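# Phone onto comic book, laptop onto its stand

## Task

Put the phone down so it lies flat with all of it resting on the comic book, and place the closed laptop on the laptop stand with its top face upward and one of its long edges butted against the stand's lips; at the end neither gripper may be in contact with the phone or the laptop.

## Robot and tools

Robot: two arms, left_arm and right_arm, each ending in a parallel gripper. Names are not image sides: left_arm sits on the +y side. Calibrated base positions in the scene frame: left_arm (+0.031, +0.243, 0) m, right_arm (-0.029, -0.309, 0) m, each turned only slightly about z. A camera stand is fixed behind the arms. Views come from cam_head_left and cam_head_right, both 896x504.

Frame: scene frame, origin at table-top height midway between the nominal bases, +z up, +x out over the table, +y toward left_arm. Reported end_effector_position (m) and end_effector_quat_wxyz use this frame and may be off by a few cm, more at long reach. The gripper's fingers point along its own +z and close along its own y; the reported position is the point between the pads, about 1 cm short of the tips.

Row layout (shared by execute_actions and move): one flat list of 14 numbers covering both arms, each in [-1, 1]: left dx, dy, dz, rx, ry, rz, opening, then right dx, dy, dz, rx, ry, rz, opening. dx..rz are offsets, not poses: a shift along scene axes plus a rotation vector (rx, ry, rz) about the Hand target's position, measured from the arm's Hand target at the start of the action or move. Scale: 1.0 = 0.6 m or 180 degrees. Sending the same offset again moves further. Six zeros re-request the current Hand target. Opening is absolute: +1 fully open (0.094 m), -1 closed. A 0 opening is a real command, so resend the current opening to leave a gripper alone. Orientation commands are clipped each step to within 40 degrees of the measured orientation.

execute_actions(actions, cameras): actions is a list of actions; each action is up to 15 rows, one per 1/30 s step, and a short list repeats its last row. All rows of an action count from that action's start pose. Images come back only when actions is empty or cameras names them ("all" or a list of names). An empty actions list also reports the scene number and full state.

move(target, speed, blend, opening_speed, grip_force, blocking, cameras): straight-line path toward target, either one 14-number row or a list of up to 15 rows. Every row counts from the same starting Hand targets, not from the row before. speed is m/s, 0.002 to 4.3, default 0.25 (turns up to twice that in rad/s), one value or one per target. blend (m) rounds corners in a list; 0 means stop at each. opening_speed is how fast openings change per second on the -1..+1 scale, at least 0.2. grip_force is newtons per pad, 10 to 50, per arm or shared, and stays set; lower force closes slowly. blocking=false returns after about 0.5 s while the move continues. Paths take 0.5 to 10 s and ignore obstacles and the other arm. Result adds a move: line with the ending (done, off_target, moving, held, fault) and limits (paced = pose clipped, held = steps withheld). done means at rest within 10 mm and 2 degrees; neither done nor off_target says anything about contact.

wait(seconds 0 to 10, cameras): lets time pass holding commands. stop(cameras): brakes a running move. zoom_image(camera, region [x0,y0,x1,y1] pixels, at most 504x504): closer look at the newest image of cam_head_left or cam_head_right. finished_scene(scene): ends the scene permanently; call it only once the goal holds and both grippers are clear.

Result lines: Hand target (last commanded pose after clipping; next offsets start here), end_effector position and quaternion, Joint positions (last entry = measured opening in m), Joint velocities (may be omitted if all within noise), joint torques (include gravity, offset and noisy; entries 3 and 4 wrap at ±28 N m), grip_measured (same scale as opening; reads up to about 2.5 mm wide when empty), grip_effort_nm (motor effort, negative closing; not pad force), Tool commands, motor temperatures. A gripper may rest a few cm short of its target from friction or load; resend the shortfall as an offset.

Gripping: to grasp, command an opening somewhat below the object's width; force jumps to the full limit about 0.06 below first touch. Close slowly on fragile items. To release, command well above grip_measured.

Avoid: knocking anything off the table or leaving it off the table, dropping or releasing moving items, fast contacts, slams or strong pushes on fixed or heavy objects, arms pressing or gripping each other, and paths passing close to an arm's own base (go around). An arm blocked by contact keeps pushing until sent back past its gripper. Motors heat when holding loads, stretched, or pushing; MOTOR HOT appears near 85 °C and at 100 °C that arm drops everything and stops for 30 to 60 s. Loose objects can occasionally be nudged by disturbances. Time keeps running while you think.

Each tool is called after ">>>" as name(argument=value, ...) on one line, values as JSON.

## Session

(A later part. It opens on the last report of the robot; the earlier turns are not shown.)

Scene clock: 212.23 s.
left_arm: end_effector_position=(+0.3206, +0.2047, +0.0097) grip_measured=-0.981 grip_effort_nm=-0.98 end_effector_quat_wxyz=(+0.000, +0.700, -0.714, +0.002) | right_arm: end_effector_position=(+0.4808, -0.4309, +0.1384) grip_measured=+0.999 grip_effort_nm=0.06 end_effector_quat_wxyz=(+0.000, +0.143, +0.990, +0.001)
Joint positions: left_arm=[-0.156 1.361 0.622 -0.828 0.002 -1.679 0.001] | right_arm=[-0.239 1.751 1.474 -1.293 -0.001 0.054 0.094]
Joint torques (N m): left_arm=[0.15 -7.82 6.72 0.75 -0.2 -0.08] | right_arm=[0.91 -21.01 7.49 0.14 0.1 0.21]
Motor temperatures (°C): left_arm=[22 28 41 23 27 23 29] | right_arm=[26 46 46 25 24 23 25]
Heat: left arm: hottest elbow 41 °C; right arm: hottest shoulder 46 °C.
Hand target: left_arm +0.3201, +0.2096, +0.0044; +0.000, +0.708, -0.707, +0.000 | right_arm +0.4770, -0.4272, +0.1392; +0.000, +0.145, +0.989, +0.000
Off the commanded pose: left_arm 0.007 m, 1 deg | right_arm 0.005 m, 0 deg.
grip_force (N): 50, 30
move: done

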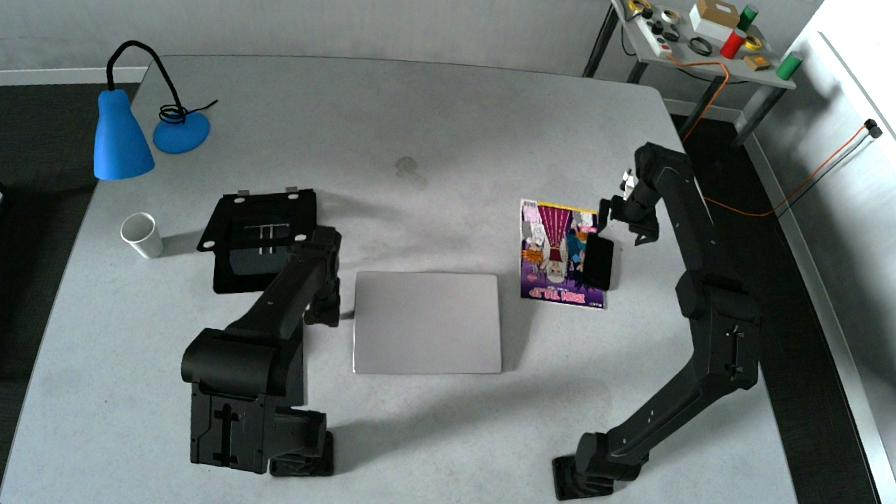

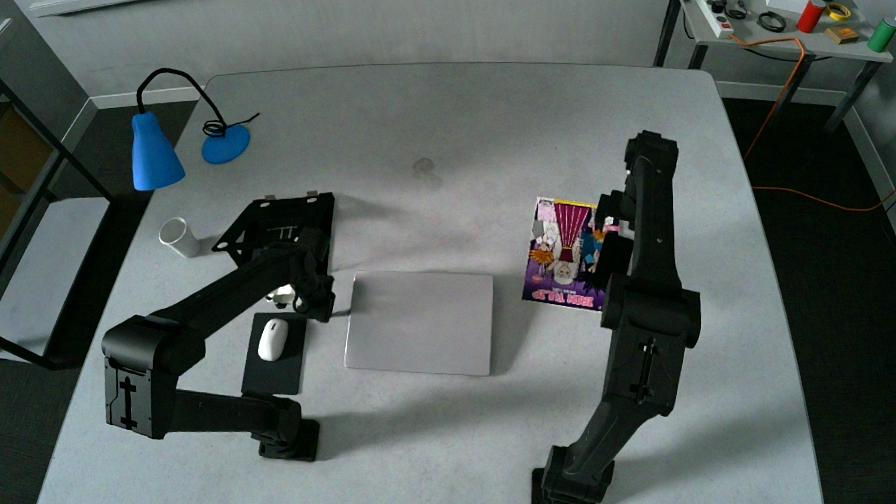

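>>> move(target=[0,0,0,0,0,0,-1,-0.002,-0.01,-0.175,0,0,0,1], speed=0.2, cameras=["all"])

>>> zoom_image(camera="cam_head_left", region=[560, 210, 660, 310])

>>> zoom_image(camera="cam_head_right", region=[560, 210, 660, 310])

Scene clock: 218.87 s.
left_arm: end_effector_position=(+0.3206, +0.2047, +0.0097) grip_measured=-0.981 grip_effort_nm=-0.98 end_effector_quat_wxyz=(+0.000, +0.700, -0.714, +0.002) | right_arm: end_effector_position=(+0.4783, -0.4303, +0.0483) grip_measured=+0.999 grip_effort_nm=0.06 end_effector_quat_wxyz=(+0.009, +0.144, +0.990, +0.000)
Joint positions: left_arm=[-0.156 1.361 0.622 -0.828 0.002 -1.679 0.001] | right_arm=[-0.239 1.823 1.321 -1.05 -0.001 0.054 0.094]
Joint torques (N m): left_arm=[-0.62 -8.7 6.82 0.7 -0.25 -0.02] | right_arm=[0.15 -18.14 7.38 0.55 0.1 0.12]
Heat: left arm: hottest elbow 40 °C; right arm: hottest shoulder 46 °C.
Hand target: left_arm +0.3201, +0.2096, +0.0044; +0.000, +0.708, -0.707, +0.000 | right_arm +0.4758, -0.4332, +0.0342; +0.000, +0.145, +0.990, +0.000
Off the commanded pose: left_arm 0.007 m, 1 deg | right_arm 0.015 m, 1 deg.
grip_force (N): 50, 30
move: off_target (right_arm)

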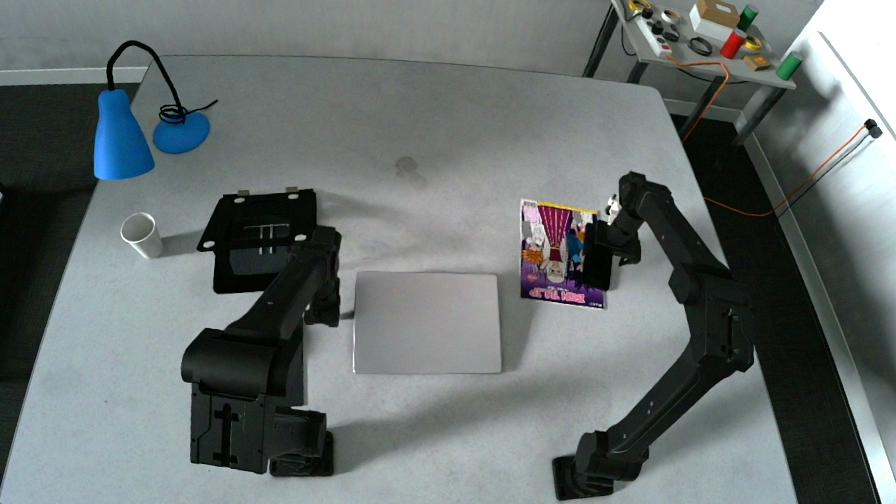

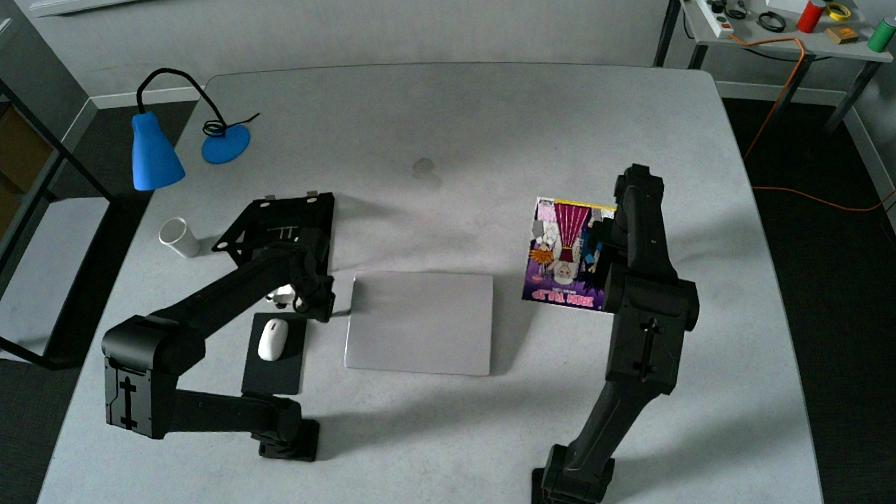

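Scaled by 5.040.

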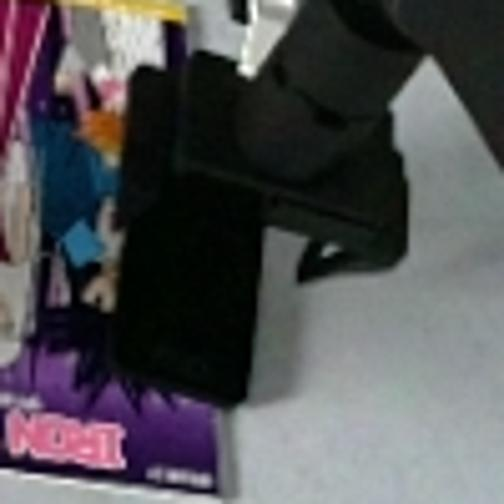

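Scaled by 5.040.

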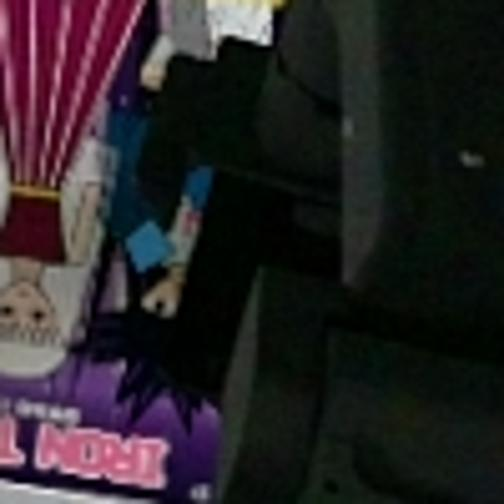

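>>> move(target=[0,0,0,0,0,0,-1,-0.008,-0.028,-0.015,0,0,0,1], speed=0.1, cameras=["all"])

>>> zoom_image(camera="cam_head_left", region=[560, 210, 660, 310])

>>> zoom_image(camera="cam_head_right", region=[560, 210, 660, 310])

Scene clock: 228.77 s.
left_arm: end_effector_position=(+0.3206, +0.2047, +0.0097) grip_measured=-0.981 grip_effort_nm=-0.98 end_effector_quat_wxyz=(+0.000, +0.700, -0.714, +0.002) | right_arm: end_effector_position=(+0.4794, -0.4465, +0.0484) grip_measured=+0.999 grip_effort_nm=0.06 end_effector_quat_wxyz=(+0.019, +0.144, +0.989, -0.002)
Joint positions: left_arm=[-0.156 1.361 0.622 -0.828 0.002 -1.679 0.001] | right_arm=[-0.268 1.823 1.321 -1.03 -0.001 0.025 0.094]
Joint torques (N m): left_arm=[-0.32 -8.12 6.76 0.7 -0.19 -0.04] | right_arm=[-0.15 -17.55 6.43 0.58 0.09 0.08]
Heat: left arm: hottest elbow 39 °C; right arm: hottest shoulder 45 °C.
Hand target: left_arm +0.3201, +0.2096, +0.0044; +0.000, +0.708, -0.707, +0.000 | right_arm +0.4710, -0.4500, +0.0252; +0.000, +0.144, +0.990, +0.000
Off the commanded pose: left_arm 0.007 m, 1 deg | right_arm 0.025 m, 2 deg.
grip_force (N): 50, 30
move: off_target (right_arm)

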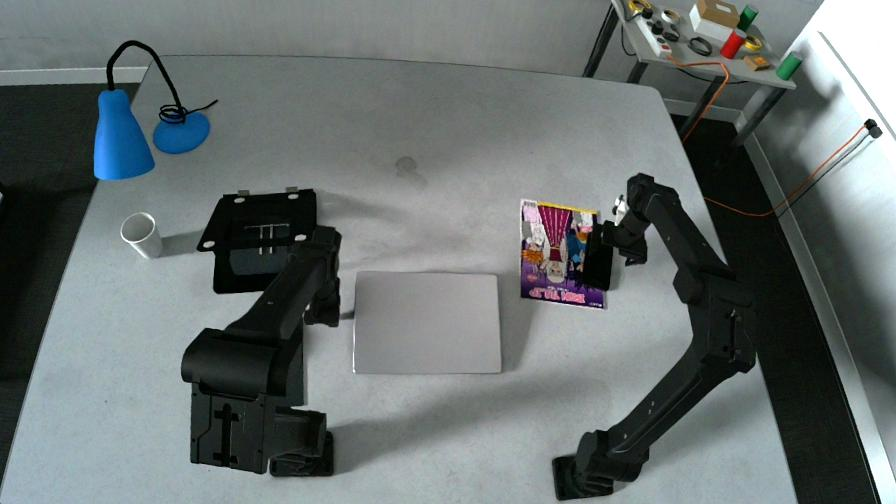

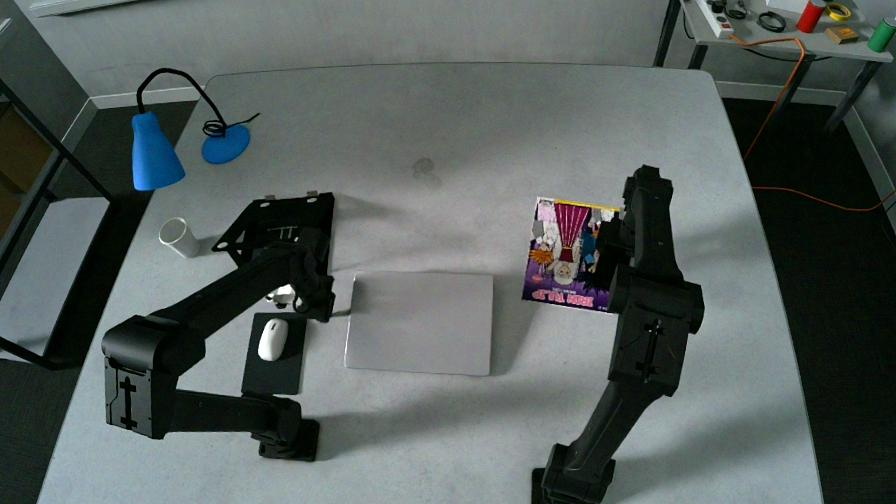

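Scaled by 5.040.

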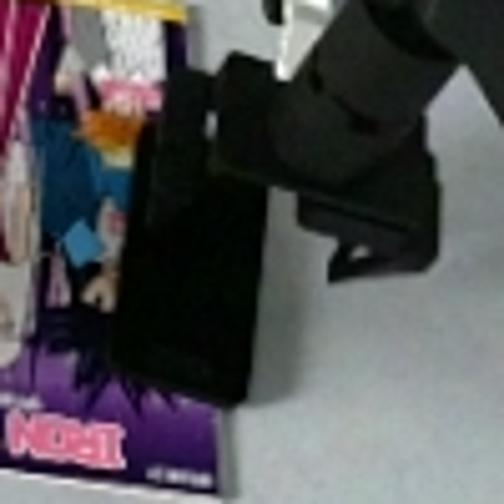

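Scaled by 5.040.

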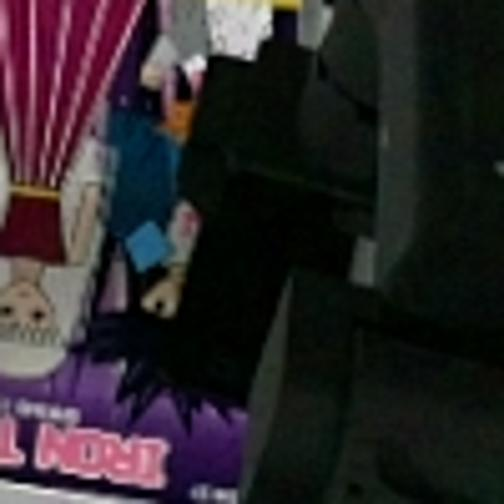

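>>> move(target=[0,0,0,0,0,0,-1,0.004,0.004,-0.052,0,0,0,1], speed=0.06, cameras=["all"])

>>> zoom_image(camera="cam_head_left", region=[560, 210, 660, 310])

>>> zoom_image(camera="cam_head_right", region=[560, 210, 660, 310])

Scene clock: 234.83 s.
left_arm: end_effector_position=(+0.3206, +0.2047, +0.0097) grip_measured=-0.981 grip_effort_nm=-0.98 end_effector_quat_wxyz=(+0.000, +0.700, -0.714, +0.002) | right_arm: end_effector_position=(+0.4812, -0.4473, +0.0254) grip_measured=+0.999 grip_effort_nm=0.06 end_effector_quat_wxyz=(+0.022, +0.143, +0.990, -0.002)
Joint positions: left_arm=[-0.156 1.361 0.622 -0.828 0.002 -1.679 0.001] | right_arm=[-0.269 1.855 1.298 -0.97 -0.001 0.023 0.094]
Joint torques (N m): left_arm=[-0.09 -8 6.84 0.76 -0.19 -0.08] | right_arm=[0.26 -16.32 6.16 1.07 0.09 0.14]
Heat: left arm: hottest elbow 39 °C; right arm: hottest shoulder 45 °C.
Hand target: left_arm +0.3201, +0.2096, +0.0044; +0.000, +0.708, -0.707, +0.000 | right_arm +0.4735, -0.4476, -0.0058; +0.000, +0.145, +0.990, +0.000
Off the commanded pose: left_arm 0.007 m, 1 deg | right_arm 0.032 m, 3 deg.
grip_force (N): 50, 30
move: off_target (right_arm)

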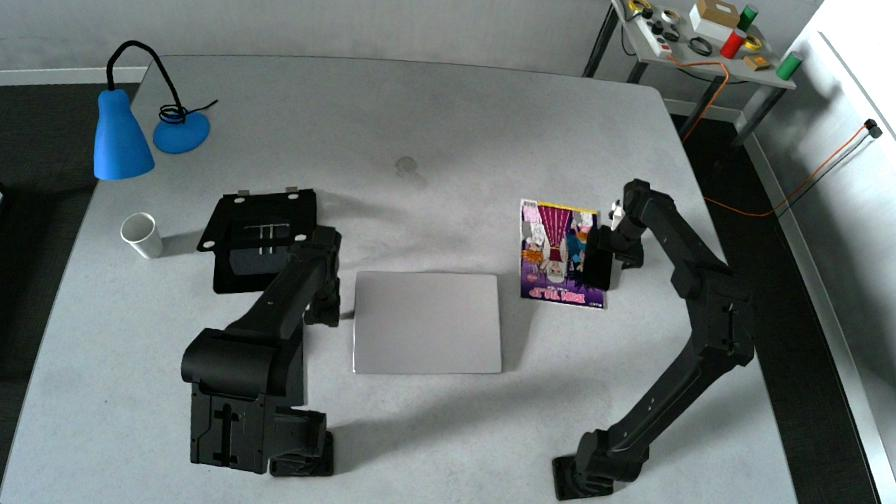

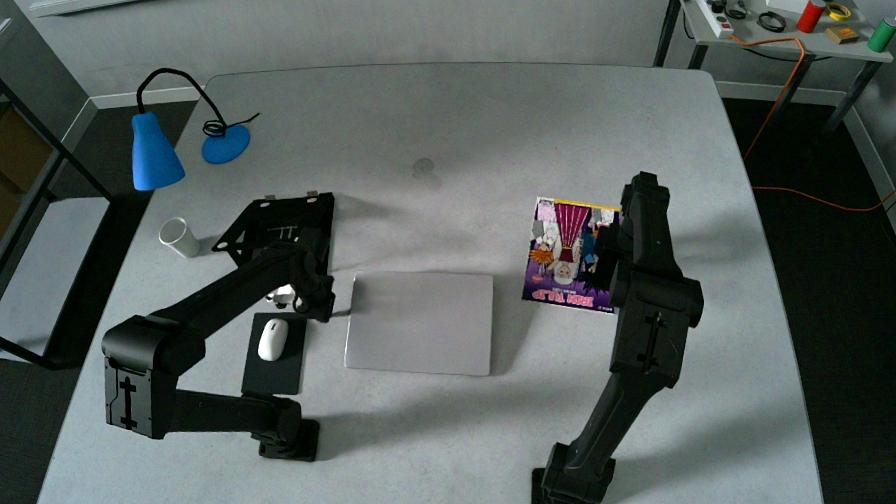

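Scaled by 5.040.

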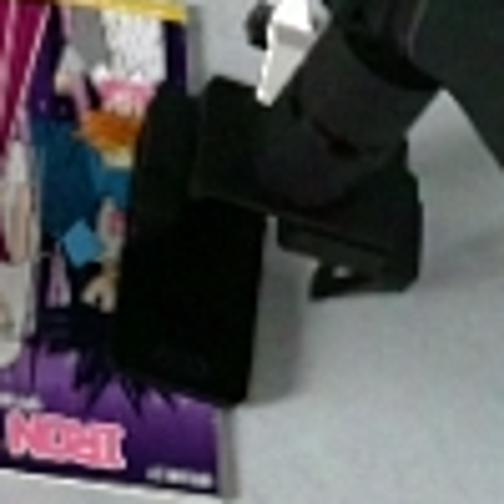

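Scaled by 5.040.

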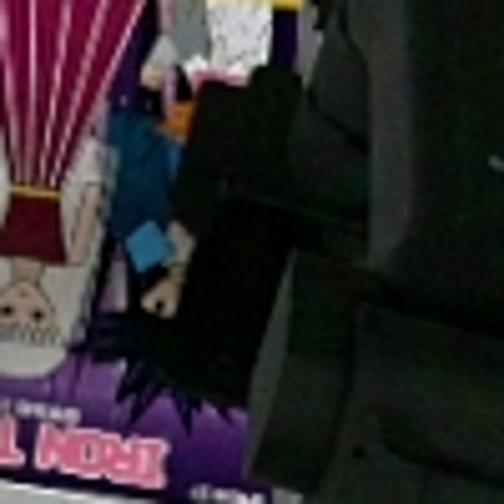

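>>> move(target=[0,0,0,0,0,0,-1,0,0.005,-0.025,0,0,0,1], speed=0.06)

Scene clock: 239.37 s.
left_arm: end_effector_position=(+0.3206, +0.2047, +0.0097) grip_measured=-0.981 grip_effort_nm=-0.98 end_effector_quat_wxyz=(+0.000, +0.700, -0.714, +0.002) | right_arm: end_effector_position=(+0.4853, -0.4477, +0.0241) grip_measured=+0.999 grip_effort_nm=0.07 end_effector_quat_wxyz=(+0.033, +0.143, +0.989, -0.002)
Joint positions: left_arm=[-0.156 1.361 0.622 -0.828 0.002 -1.679 0.001] | right_arm=[-0.269 1.855 1.293 -0.944 -0.005 0.023 0.094]
Joint torques (N m): left_arm=[0.03 -8.12 6.78 0.79 -0.18 -0.05] | right_arm=[0.79 -15.09 5.33 1.35 0.21 0.2]
Heat: left arm: hottest elbow 39 °C; right arm: hottest shoulder 44 °C.
Hand target: left_arm +0.3201, +0.2096, +0.0044; +0.000, +0.708, -0.707, +0.000 | right_arm +0.4734, -0.4445, -0.0209; +0.000, +0.145, +0.989, +0.000
Off the commanded pose: left_arm 0.007 m, 1 deg | right_arm 0.047 m, 4 deg.
grip_force (N): 50, 30
move: off_target (right_arm)

>>> move(target=[[0,0,0,0,0,0,-1,0,0,0.085,0,0,0,1],[0,0,0,0,0,0,-1,0.003,0.022,0.085,0,0,0,1]], speed=0.08)

>>> move(target=[0,0,0,0,0,0,-1,0,0,-0.085,0,0,0,1], speed=0.06)

Scene clock: 245.60 s.
left_arm: end_effector_position=(+0.3206, +0.2047, +0.0097) grip_measured=-0.981 grip_effort_nm=-0.98 end_effector_quat_wxyz=(+0.000, +0.700, -0.714, +0.002) | right_arm: end_effector_position=(+0.4698, -0.4375, +0.0257) grip_measured=+0.999 grip_effort_nm=0.06 end_effector_quat_wxyz=(-0.002, +0.148, +0.989, +0.000)
Joint positions: left_arm=[-0.156 1.361 0.622 -0.828 0.002 -1.679 0.001] | right_arm=[-0.256 1.85 1.293 -1.017 -0.001 0.046 0.094]
Joint torques (N m): left_arm=[-0.21 -8.12 6.79 0.91 -0.19 -0.08] | right_arm=[1.67 -18.96 8.51 -0.21 0.08 0.21]
Heat: left arm: hottest elbow 38 °C; right arm: hottest shoulder 44 °C.
Hand target: left_arm +0.3201, +0.2096, +0.0044; +0.000, +0.708, -0.707, +0.000 | right_arm +0.4752, -0.4313, +0.0300; +0.000, +0.144, +0.990, +0.000
Off the commanded pose: left_arm 0.007 m, 1 deg | right_arm 0.009 m, 0 deg.
grip_force (N): 50, 30
move: done

Scene clock: 246.93 s.
left_arm: end_effector_position=(+0.3206, +0.2047, +0.0097) grip_measured=-0.981 grip_effort_nm=-0.98 end_effector_quat_wxyz=(+0.000, +0.700, -0.714, +0.002) | right_arm: end_effector_position=(+0.4853, -0.4399, +0.0237) grip_measured=+0.999 grip_effort_nm=0.06 end_effector_quat_wxyz=(+0.033, +0.147, +0.989, -0.001)
Joint positions: left_arm=[-0.156 1.361 0.622 -0.828 0.002 -1.679 0.001] | right_arm=[-0.254 1.85 1.285 -0.94 -0.004 0.046 0.094]
Joint torques (N m): left_arm=[0.09 -8.47 6.76 1.09 -0.23 -0.07] | right_arm=[1.38 -15.03 5.48 1.21 0.22 0.21]
Heat: left arm: hottest elbow 38 °C; right arm: hottest shoulder 44 °C.
Hand target: left_arm +0.3201, +0.2096, +0.0044; +0.000, +0.708, -0.707, +0.000 | right_arm +0.4753, -0.4313, -0.0208; +0.000, +0.144, +0.990, +0.000
Off the commanded pose: left_arm 0.007 m, 1 deg | right_arm 0.047 m, 4 deg.
grip_force (N): 50, 30
move: off_target (right_arm)

>>> wait(seconds=0, cameras=["all"])

>>> zoom_image(camera="cam_head_left", region=[575, 220, 635, 280])

>>> zoom_image(camera="cam_head_right", region=[580, 215, 640, 275])

Scene clock: 252.77 s.
left_arm: end_effector_position=(+0.3206, +0.2047, +0.0097) grip_measured=-0.981 grip_effort_nm=-0.98 end_effector_quat_wxyz=(+0.000, +0.700, -0.714, +0.002) | right_arm: end_effector_position=(+0.4853, -0.4399, +0.0237) grip_measured=+0.999 grip_effort_nm=0.06 end_effector_quat_wxyz=(+0.033, +0.147, +0.989, -0.001)
Joint positions: left_arm=[-0.156 1.361 0.622 -0.828 0.002 -1.679 0.001] | right_arm=[-0.254 1.85 1.285 -0.94 -0.004 0.046 0.094]
Joint torques (N m): left_arm=[-0.38 -8.64 6.76 0.84 -0.18 -0.03] | right_arm=[1.44 -14.97 5.5 1.18 0.21 0.21]
Heat: left arm: hottest elbow 38 °C; right arm: hottest shoulder 43 °C.
Hand target: left_arm +0.3201, +0.2096, +0.0044; +0.000, +0.708, -0.707, +0.000 | right_arm +0.4752, -0.4313, -0.0208; +0.000, +0.144, +0.990, +0.000
Tool commands: left_gripper/opening=-1.0 right_gripper/opening=+1.0
Off the commanded pose: left_arm 0.007 m, 1 deg | right_arm 0.047 m, 4 deg.
grip_force (N): 50, 30

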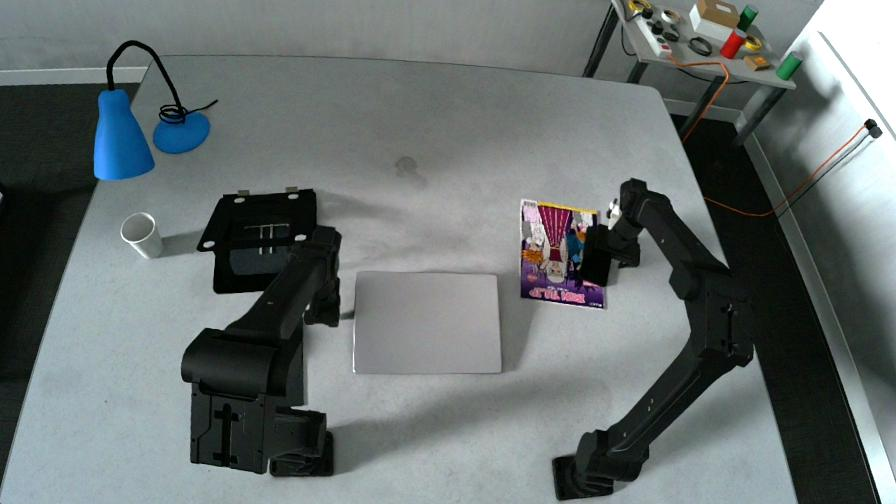

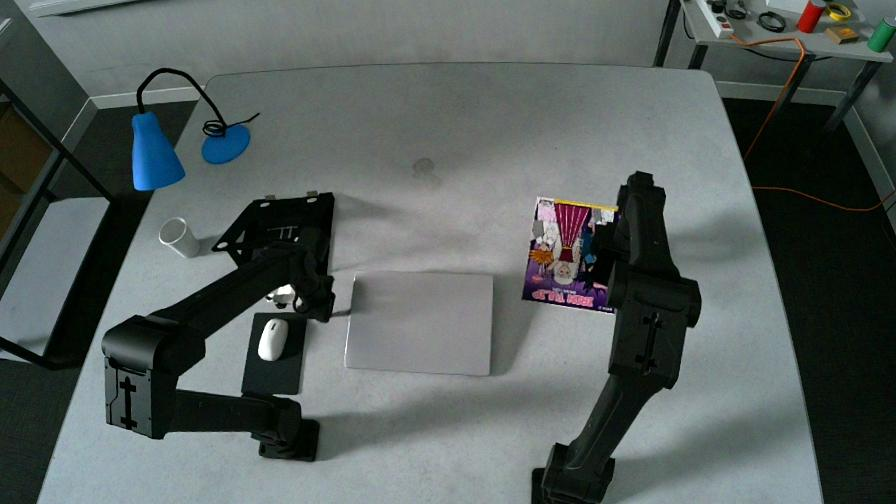

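Scaled by 8.400.

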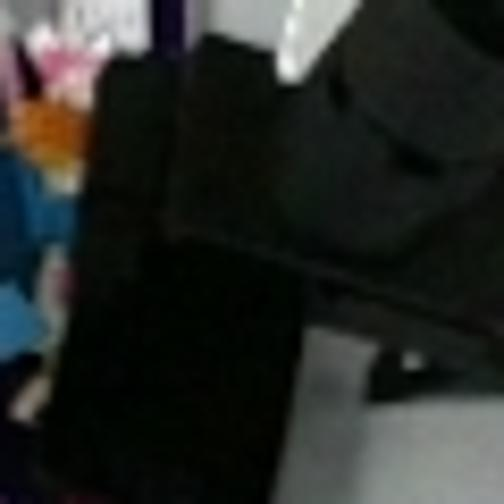

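Scaled by 8.400.

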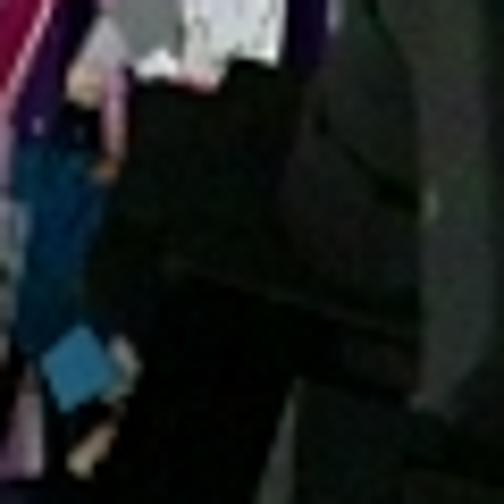

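>>> move(target=[[0,0,0,0,0,0,-1,0,0,0.09,0,0,0,1],[0,0,0,0,0,0,-1,0.003,0.019,0.09,0,0,0,1]], speed=0.08)

>>> move(target=[0,0,0,0,0,0,-1,0,0,-0.09,0,0,0,1], speed=0.06)

Scene clock: 258.37 s.
left_arm: end_effector_position=(+0.3206, +0.2047, +0.0097) grip_measured=-0.981 grip_effort_nm=-0.98 end_effector_quat_wxyz=(+0.000, +0.700, -0.714, +0.002) | right_arm: end_effector_position=(+0.4688, -0.4224, +0.0255) grip_measured=+0.999 grip_effort_nm=0.06 end_effector_quat_wxyz=(-0.007, +0.144, +0.990, +0.000)
Joint positions: left_arm=[-0.156 1.361 0.622 -0.828 0.002 -1.679 0.001] | right_arm=[-0.228 1.846 1.285 -1.023 0 0.067 0.094]
Joint torques (N m): left_arm=[0.44 -8.23 6.78 1.03 -0.24 -0.03] | right_arm=[1.2 -20.66 8.9 -0.25 0.06 0.24]
Heat: left arm: hottest elbow 38 °C; right arm: hottest shoulder 43 °C.
Hand target: left_arm +0.3201, +0.2096, +0.0044; +0.000, +0.708, -0.707, +0.000 | right_arm +0.4771, -0.4199, +0.0332; +0.000, +0.144, +0.990, +0.000
Off the commanded pose: left_arm 0.007 m, 1 deg | right_arm 0.012 m, 1 deg.
grip_force (N): 50, 30
move: off_target (right_arm)

Scene clock: 259.57 s.
left_arm: end_effector_position=(+0.3206, +0.2047, +0.0097) grip_measured=-0.981 grip_effort_nm=-0.98 end_effector_quat_wxyz=(+0.000, +0.700, -0.714, +0.002) | right_arm: end_effector_position=(+0.4847, -0.4256, +0.0166) grip_measured=+0.999 grip_effort_nm=0.06 end_effector_quat_wxyz=(+0.023, +0.145, +0.989, -0.001)
Joint positions: left_arm=[-0.156 1.361 0.622 -0.828 0.002 -1.679 0.001] | right_arm=[-0.228 1.862 1.281 -0.944 -0.002 0.068 0.094]
Joint torques (N m): left_arm=[0.03 -8.41 6.75 0.85 -0.19 -0.1] | right_arm=[1.14 -15.97 5.56 1.43 0.14 0.23]
Heat: left arm: hottest elbow 38 °C; right arm: hottest shoulder 43 °C.
Hand target: left_arm +0.3201, +0.2096, +0.0044; +0.000, +0.708, -0.707, +0.000 | right_arm +0.4769, -0.4199, -0.0210; -0.001, +0.145, +0.990, +0.000
Off the commanded pose: left_arm 0.007 m, 1 deg | right_arm 0.039 m, 3 deg.
grip_force (N): 50, 30
move: off_target (right_arm)

>>> move(target=[0,0,0,0,0,0,-1,0,0,0.008,0,0,0,0.42], speed=0.06, opening_speed=0.5)

Scene clock: 263.43 s.
left_arm: end_effector_position=(+0.3206, +0.2047, +0.0097) grip_measured=-0.981 grip_effort_nm=-0.98 end_effector_quat_wxyz=(+0.000, +0.700, -0.714, +0.002) | right_arm: end_effector_position=(+0.4876, -0.4212, +0.0167) grip_measured=+0.538 grip_effort_nm=-0.61 end_effector_quat_wxyz=(+0.027, +0.141, +0.990, +0.003)
Joint positions: left_arm=[-0.156 1.361 0.622 -0.828 0.002 -1.679 0.001] | right_arm=[-0.221 1.862 1.281 -0.936 -0.01 0.068 0.072]
Joint torques (N m): left_arm=[0.32 -8.29 6.75 0.98 -0.26 -0.06] | right_arm=[0.67 -16.32 5.94 0.73 0.41 0.23]
Motor temperatures (°C): left_arm=[22 27 38 23 27 23 29] | right_arm=[26 43 41 25 24 23 25]
Heat: left arm: hottest elbow 38 °C; right arm: hottest shoulder 43 °C.
Hand target: left_arm +0.3201, +0.2096, +0.0044; +0.000, +0.708, -0.707, +0.000 | right_arm +0.4770, -0.4199, -0.0162; +0.000, +0.145, +0.989, +0.000
Off the commanded pose: left_arm 0.007 m, 1 deg | right_arm 0.035 m, 3 deg.
grip_force (N): 50, 30
move: off_target (right_arm)

>>> move(target=[[0,0,0,0,0,0,-1,0,0,0.11,0,0,0,0.42],[0,0,0,0,0,0,-1,0.075,0.148,0.11,0,0,0.037,0.42],[0,0,0,0,0,0,-1,0.075,0.148,0.015,0,0,0.037,0.42]], speed=[0.08,0.12,0.06], cameras=["all"])

>>> zoom_image(camera="cam_head_left", region=[500, 190, 660, 330])

>>> zoom_image(camera="cam_head_right", region=[500, 190, 660, 330])

Scene clock: 271.20 s.
left_arm: end_effector_position=(+0.3206, +0.2047, +0.0097) grip_measured=-0.981 grip_effort_nm=-0.98 end_effector_quat_wxyz=(+0.000, +0.700, -0.714, +0.002) | right_arm: end_effector_position=(+0.5179, -0.3342, +0.0184) grip_measured=+0.535 grip_effort_nm=-0.67 end_effector_quat_wxyz=(+0.011, +0.086, +0.996, +0.001)
Joint positions: left_arm=[-0.156 1.361 0.622 -0.828 0.002 -1.679 0.001] | right_arm=[-0.05 1.918 1.376 -1.006 -0.001 0.128 0.072]
Joint torques (N m): left_arm=[-0.32 -7.94 6.71 1.02 -0.17 -0.07] | right_arm=[0.97 -17.26 8.14 0.75 0.11 0.22]
Heat: left arm: hottest elbow 37 °C; right arm: hottest shoulder 44 °C.
Hand target: left_arm +0.3201, +0.2096, +0.0044; +0.000, +0.708, -0.707, +0.000 | right_arm +0.5221, -0.3311, -0.0071; +0.000, +0.087, +0.996, +0.000
Off the commanded pose: left_arm 0.007 m, 1 deg | right_arm 0.026 m, 1 deg.
grip_force (N): 50, 30
move: off_target (right_arm)

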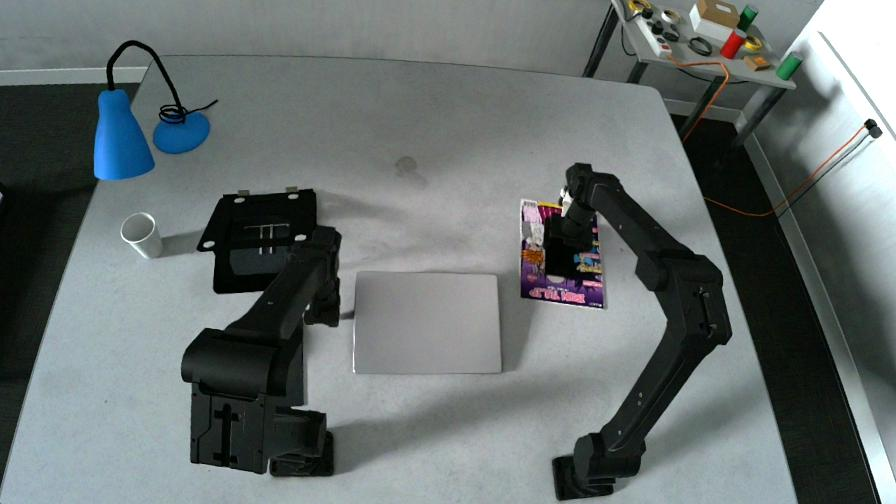

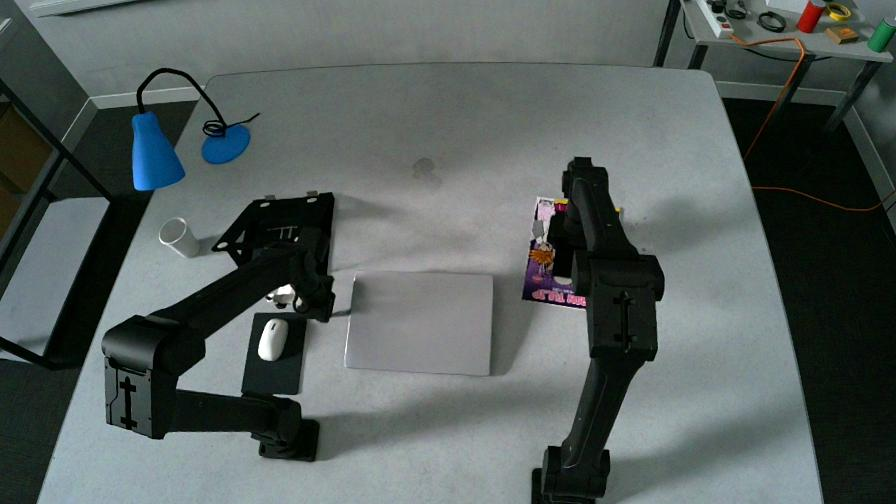

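Scaled by 3.150.

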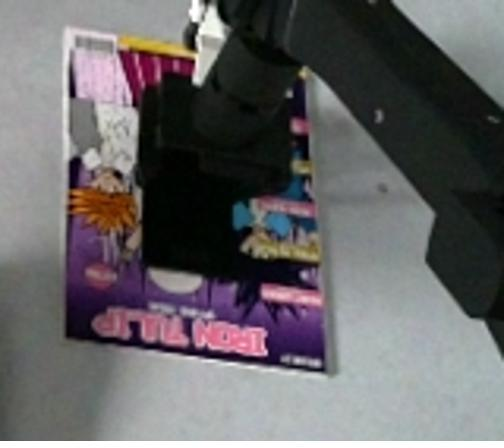

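Scaled by 3.150.

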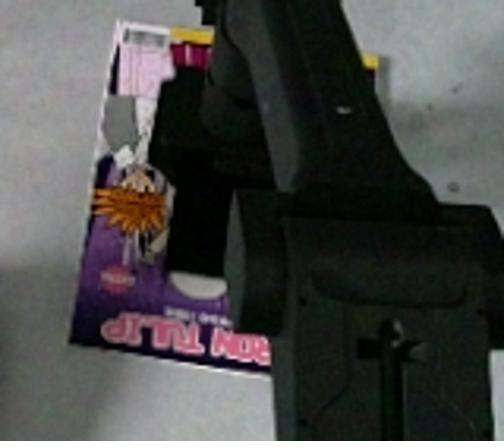

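>>> move(target=[0,-0.05,0,0,0,0,-1,0,0,0.0,0,0,0,1], speed=0.08, opening_speed=0.5)

>>> move(target=[[0,0,0,0,0,0,-1,0,0,0.212,0,0,0,1],[0,0,0,0,0,0,-1,-0.353,0.167,0.245,0.226,-0.269,0.506,1]], speed=[0.12,0.4], blend=[0.02,0], cameras=["all"])

>>> zoom_image(camera="cam_head_left", region=[500, 190, 660, 330])

>>> zoom_image(camera="cam_head_right", region=[500, 190, 660, 330])

Scene clock: 290.37 s.
left_arm: end_effector_position=(+0.3187, +0.1859, +0.0095) grip_measured=-0.981 grip_effort_nm=-0.98 end_effector_quat_wxyz=(-0.003, +0.710, -0.704, +0.002) | right_arm: end_effector_position=(+0.5196, -0.3351, +0.0184) grip_measured=+0.997 grip_effort_nm=0.09 end_effector_quat_wxyz=(+0.015, +0.086, +0.996, -0.001)
Joint positions: left_arm=[-0.224 1.362 0.622 -0.823 -0.003 -1.775 0.001] | right_arm=[-0.05 1.918 1.376 -0.999 0.004 0.128 0.094]
Joint torques (N m): left_arm=[-3.37 -7.3 8.14 0.69 -0.05 -0.06] | right_arm=[1.03 -17.26 8.18 0.68 -0.1 0.23]
Heat: left arm: hottest elbow 37 °C; right arm: hottest shoulder 44 °C.
Hand target: left_arm +0.3202, +0.1797, +0.0045; -0.001, +0.707, -0.707, +0.000 | right_arm +0.5221, -0.3311, -0.0070; +0.000, +0.087, +0.996, +0.000
Off the commanded pose: left_arm 0.008 m, 1 deg | right_arm 0.026 m, 2 deg.
grip_force (N): 50, 30
move: off_target (right_arm)

Scene clock: 295.10 s.
left_arm: end_effector_position=(+0.3187, +0.1859, +0.0095) grip_measured=-0.981 grip_effort_nm=-0.98 end_effector_quat_wxyz=(-0.003, +0.711, -0.704, +0.002) | right_arm: end_effector_position=(+0.3049, -0.2257, +0.1421) grip_measured=+0.999 grip_effort_nm=0.06 end_effector_quat_wxyz=(-0.333, +0.629, -0.620, -0.329)
Joint positions: left_arm=[-0.224 1.362 0.622 -0.823 -0.003 -1.775 0.001] | right_arm=[-0.183 1.427 0.864 -1.263 -0.952 -1.894 0.094]
Joint torques (N m): left_arm=[-2.84 -6.95 7.79 0.84 -0.03 -0.1] | right_arm=[-0.38 -9.93 8.09 -0.68 -0.52 0.07]
Heat: left arm: hottest elbow 37 °C; right arm: hottest shoulder 44 °C.
Hand target: left_arm +0.3202, +0.1797, +0.0045; -0.001, +0.708, -0.707, +0.000 | right_arm +0.3103, -0.2309, +0.1400; -0.332, +0.625, -0.624, -0.332
Off the commanded pose: left_arm 0.008 m, 1 deg | right_arm 0.008 m, 1 deg.
grip_force (N): 50, 30
move: done

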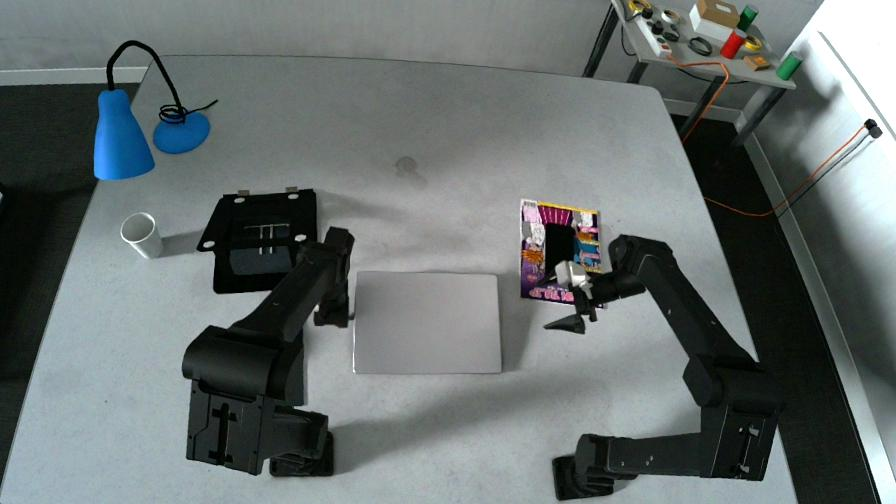

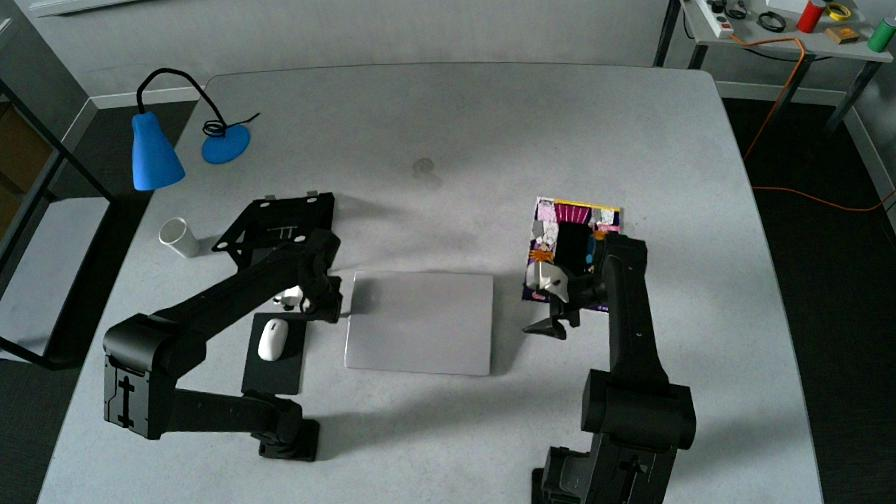

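Scaled by 3.150.

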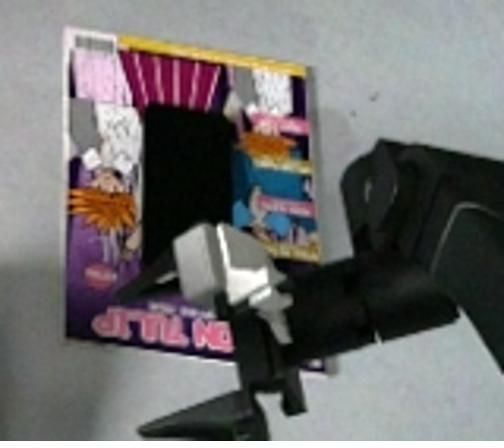

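Scaled by 3.150.

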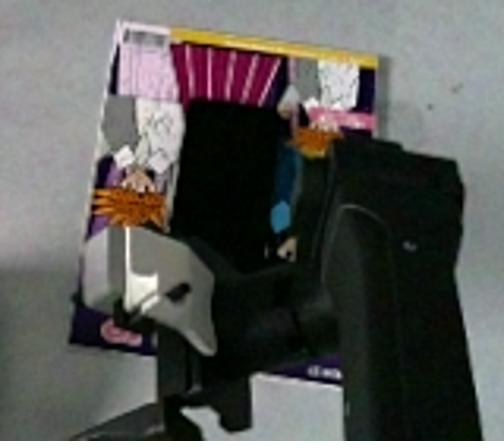

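>>> move(target=[0,0,0,0,0,0,-1,0.0,-0.01,-0.228,0,0,0,1], speed=0.15, cameras=["all"])

>>> zoom_image(camera="cam_head_left", region=[450, 240, 610, 400])

>>> zoom_image(camera="cam_head_right", region=[450, 240, 610, 400])

Scene clock: 300.70 s.
left_arm: end_effector_position=(+0.3187, +0.1859, +0.0095) grip_measured=-0.981 grip_effort_nm=-0.98 end_effector_quat_wxyz=(-0.003, +0.711, -0.704, +0.002) | right_arm: end_effector_position=(+0.3139, -0.2333, +0.0134) grip_measured=+0.999 grip_effort_nm=0.06 end_effector_quat_wxyz=(-0.336, +0.630, -0.618, -0.328)
Joint positions: left_arm=[-0.224 1.362 0.622 -0.823 -0.003 -1.775 0.001] | right_arm=[-0.201 1.729 0.774 -0.891 -0.95 -1.928 0.094]
Joint torques (N m): left_arm=[-2.9 -7.36 7.77 0.76 -0.05 -0.08] | right_arm=[-0.32 -12.04 4 0.05 -0.39 0.11]
Heat: left arm: hottest elbow 37 °C; right arm: hottest shoulder 44 °C.
Hand target: left_arm +0.3202, +0.1797, +0.0045; -0.001, +0.708, -0.707, +0.000 | right_arm +0.3102, -0.2368, +0.0031; -0.332, +0.625, -0.624, -0.332
Off the commanded pose: left_arm 0.008 m, 1 deg | right_arm 0.011 m, 1 deg.
grip_force (N): 50, 30
move: off_target (right_arm)

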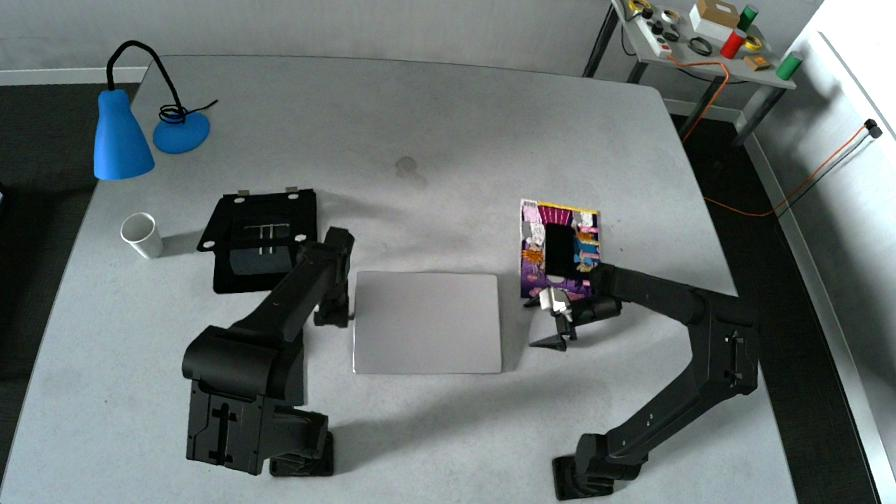

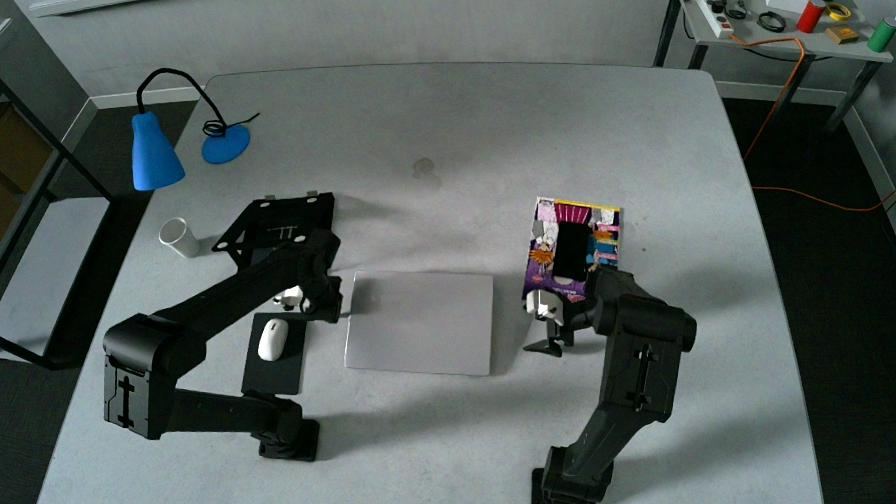

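Scaled by 3.150.

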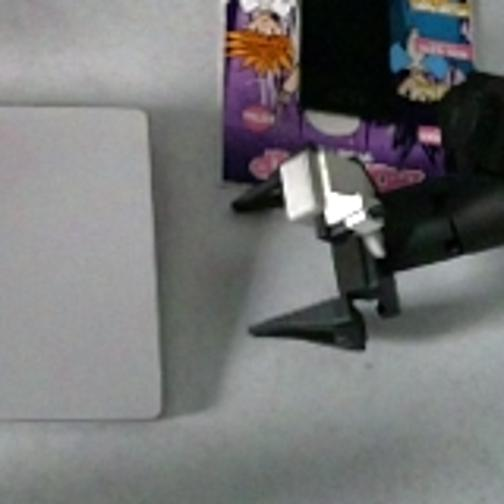

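Scaled by 3.150.

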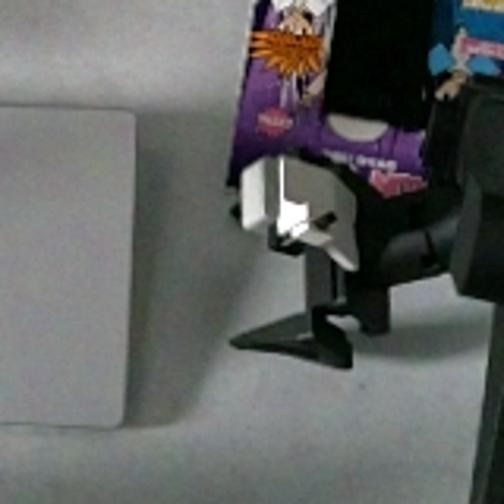

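>>> move(target=[0,0,0,0,0,0,-1,0,0.17,-0.012,0,0,0,1], speed=0.08, cameras=["all"])

>>> zoom_image(camera="cam_head_left", region=[450, 240, 610, 400])

>>> zoom_image(camera="cam_head_right", region=[450, 240, 610, 400])

Scene clock: 306.83 s.
left_arm: end_effector_position=(+0.3187, +0.1859, +0.0095) grip_measured=-0.981 grip_effort_nm=-0.98 end_effector_quat_wxyz=(-0.003, +0.711, -0.704, +0.002) | right_arm: end_effector_position=(+0.3241, -0.1464, +0.0128) grip_measured=+0.999 grip_effort_nm=0.05 end_effector_quat_wxyz=(-0.352, +0.616, -0.625, -0.326)
Joint positions: left_arm=[-0.224 1.362 0.622 -0.823 -0.003 -1.775 0.001] | right_arm=[0.044 1.673 0.678 -0.43 -0.994 -1.428 0.094]
Joint torques (N m): left_arm=[-3.43 -6.71 7.86 0.62 -0.03 -0.14] | right_arm=[3.19 -11.4 3.49 1.25 0.19 0.23]
Heat: left arm: hottest elbow 37 °C; right arm: hottest shoulder 43 °C.
Hand target: left_arm +0.3202, +0.1797, +0.0045; -0.001, +0.708, -0.707, +0.000 | right_arm +0.3103, -0.1348, -0.0041; -0.332, +0.625, -0.624, -0.332
Off the commanded pose: left_arm 0.008 m, 1 deg | right_arm 0.025 m, 3 deg.
grip_force (N): 50, 30
move: off_target (right_arm)

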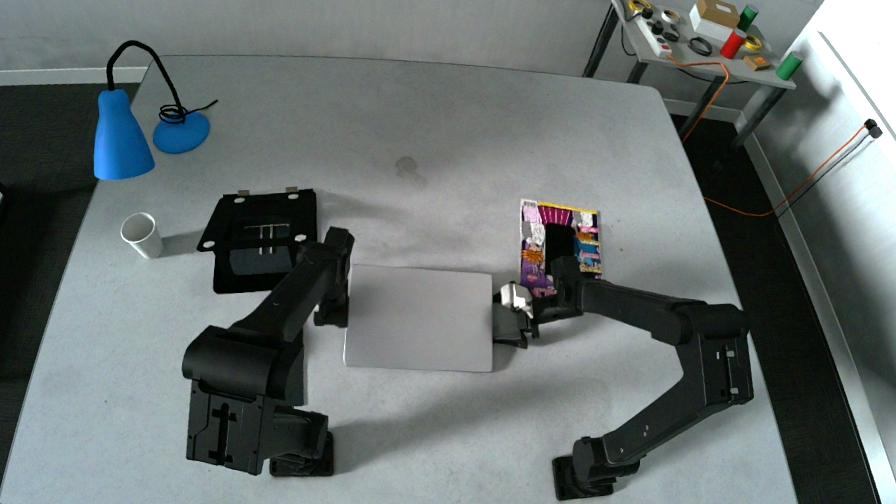

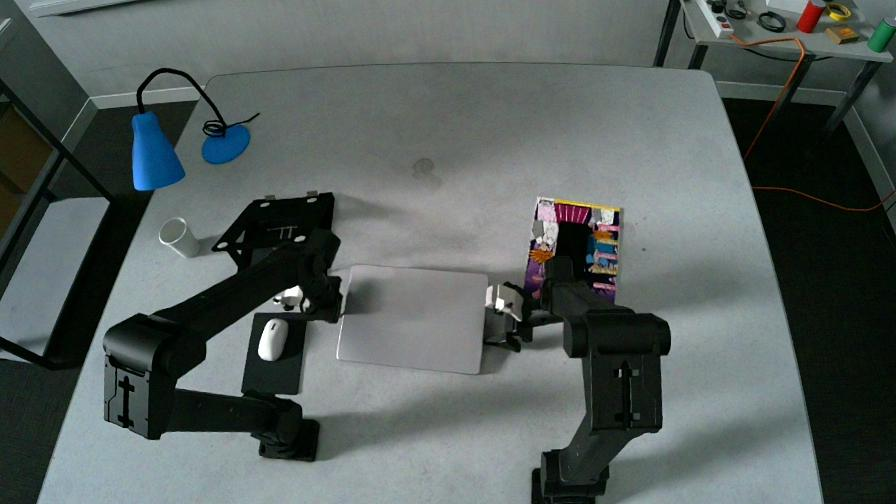

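Scaled by 3.150.

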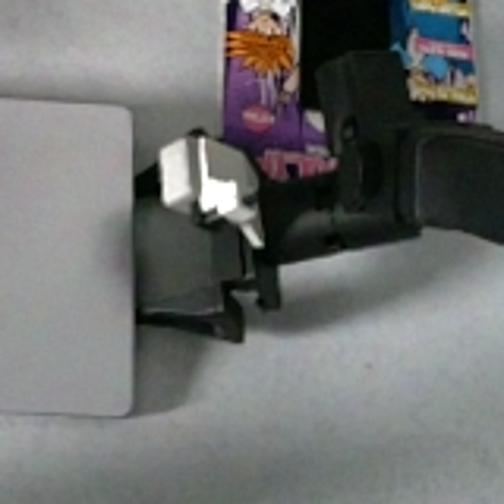

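Scaled by 3.150.

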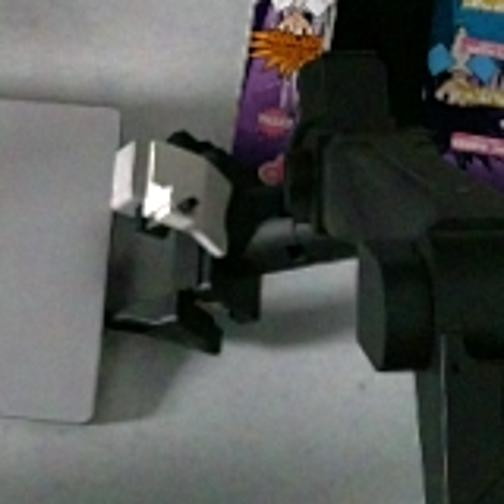

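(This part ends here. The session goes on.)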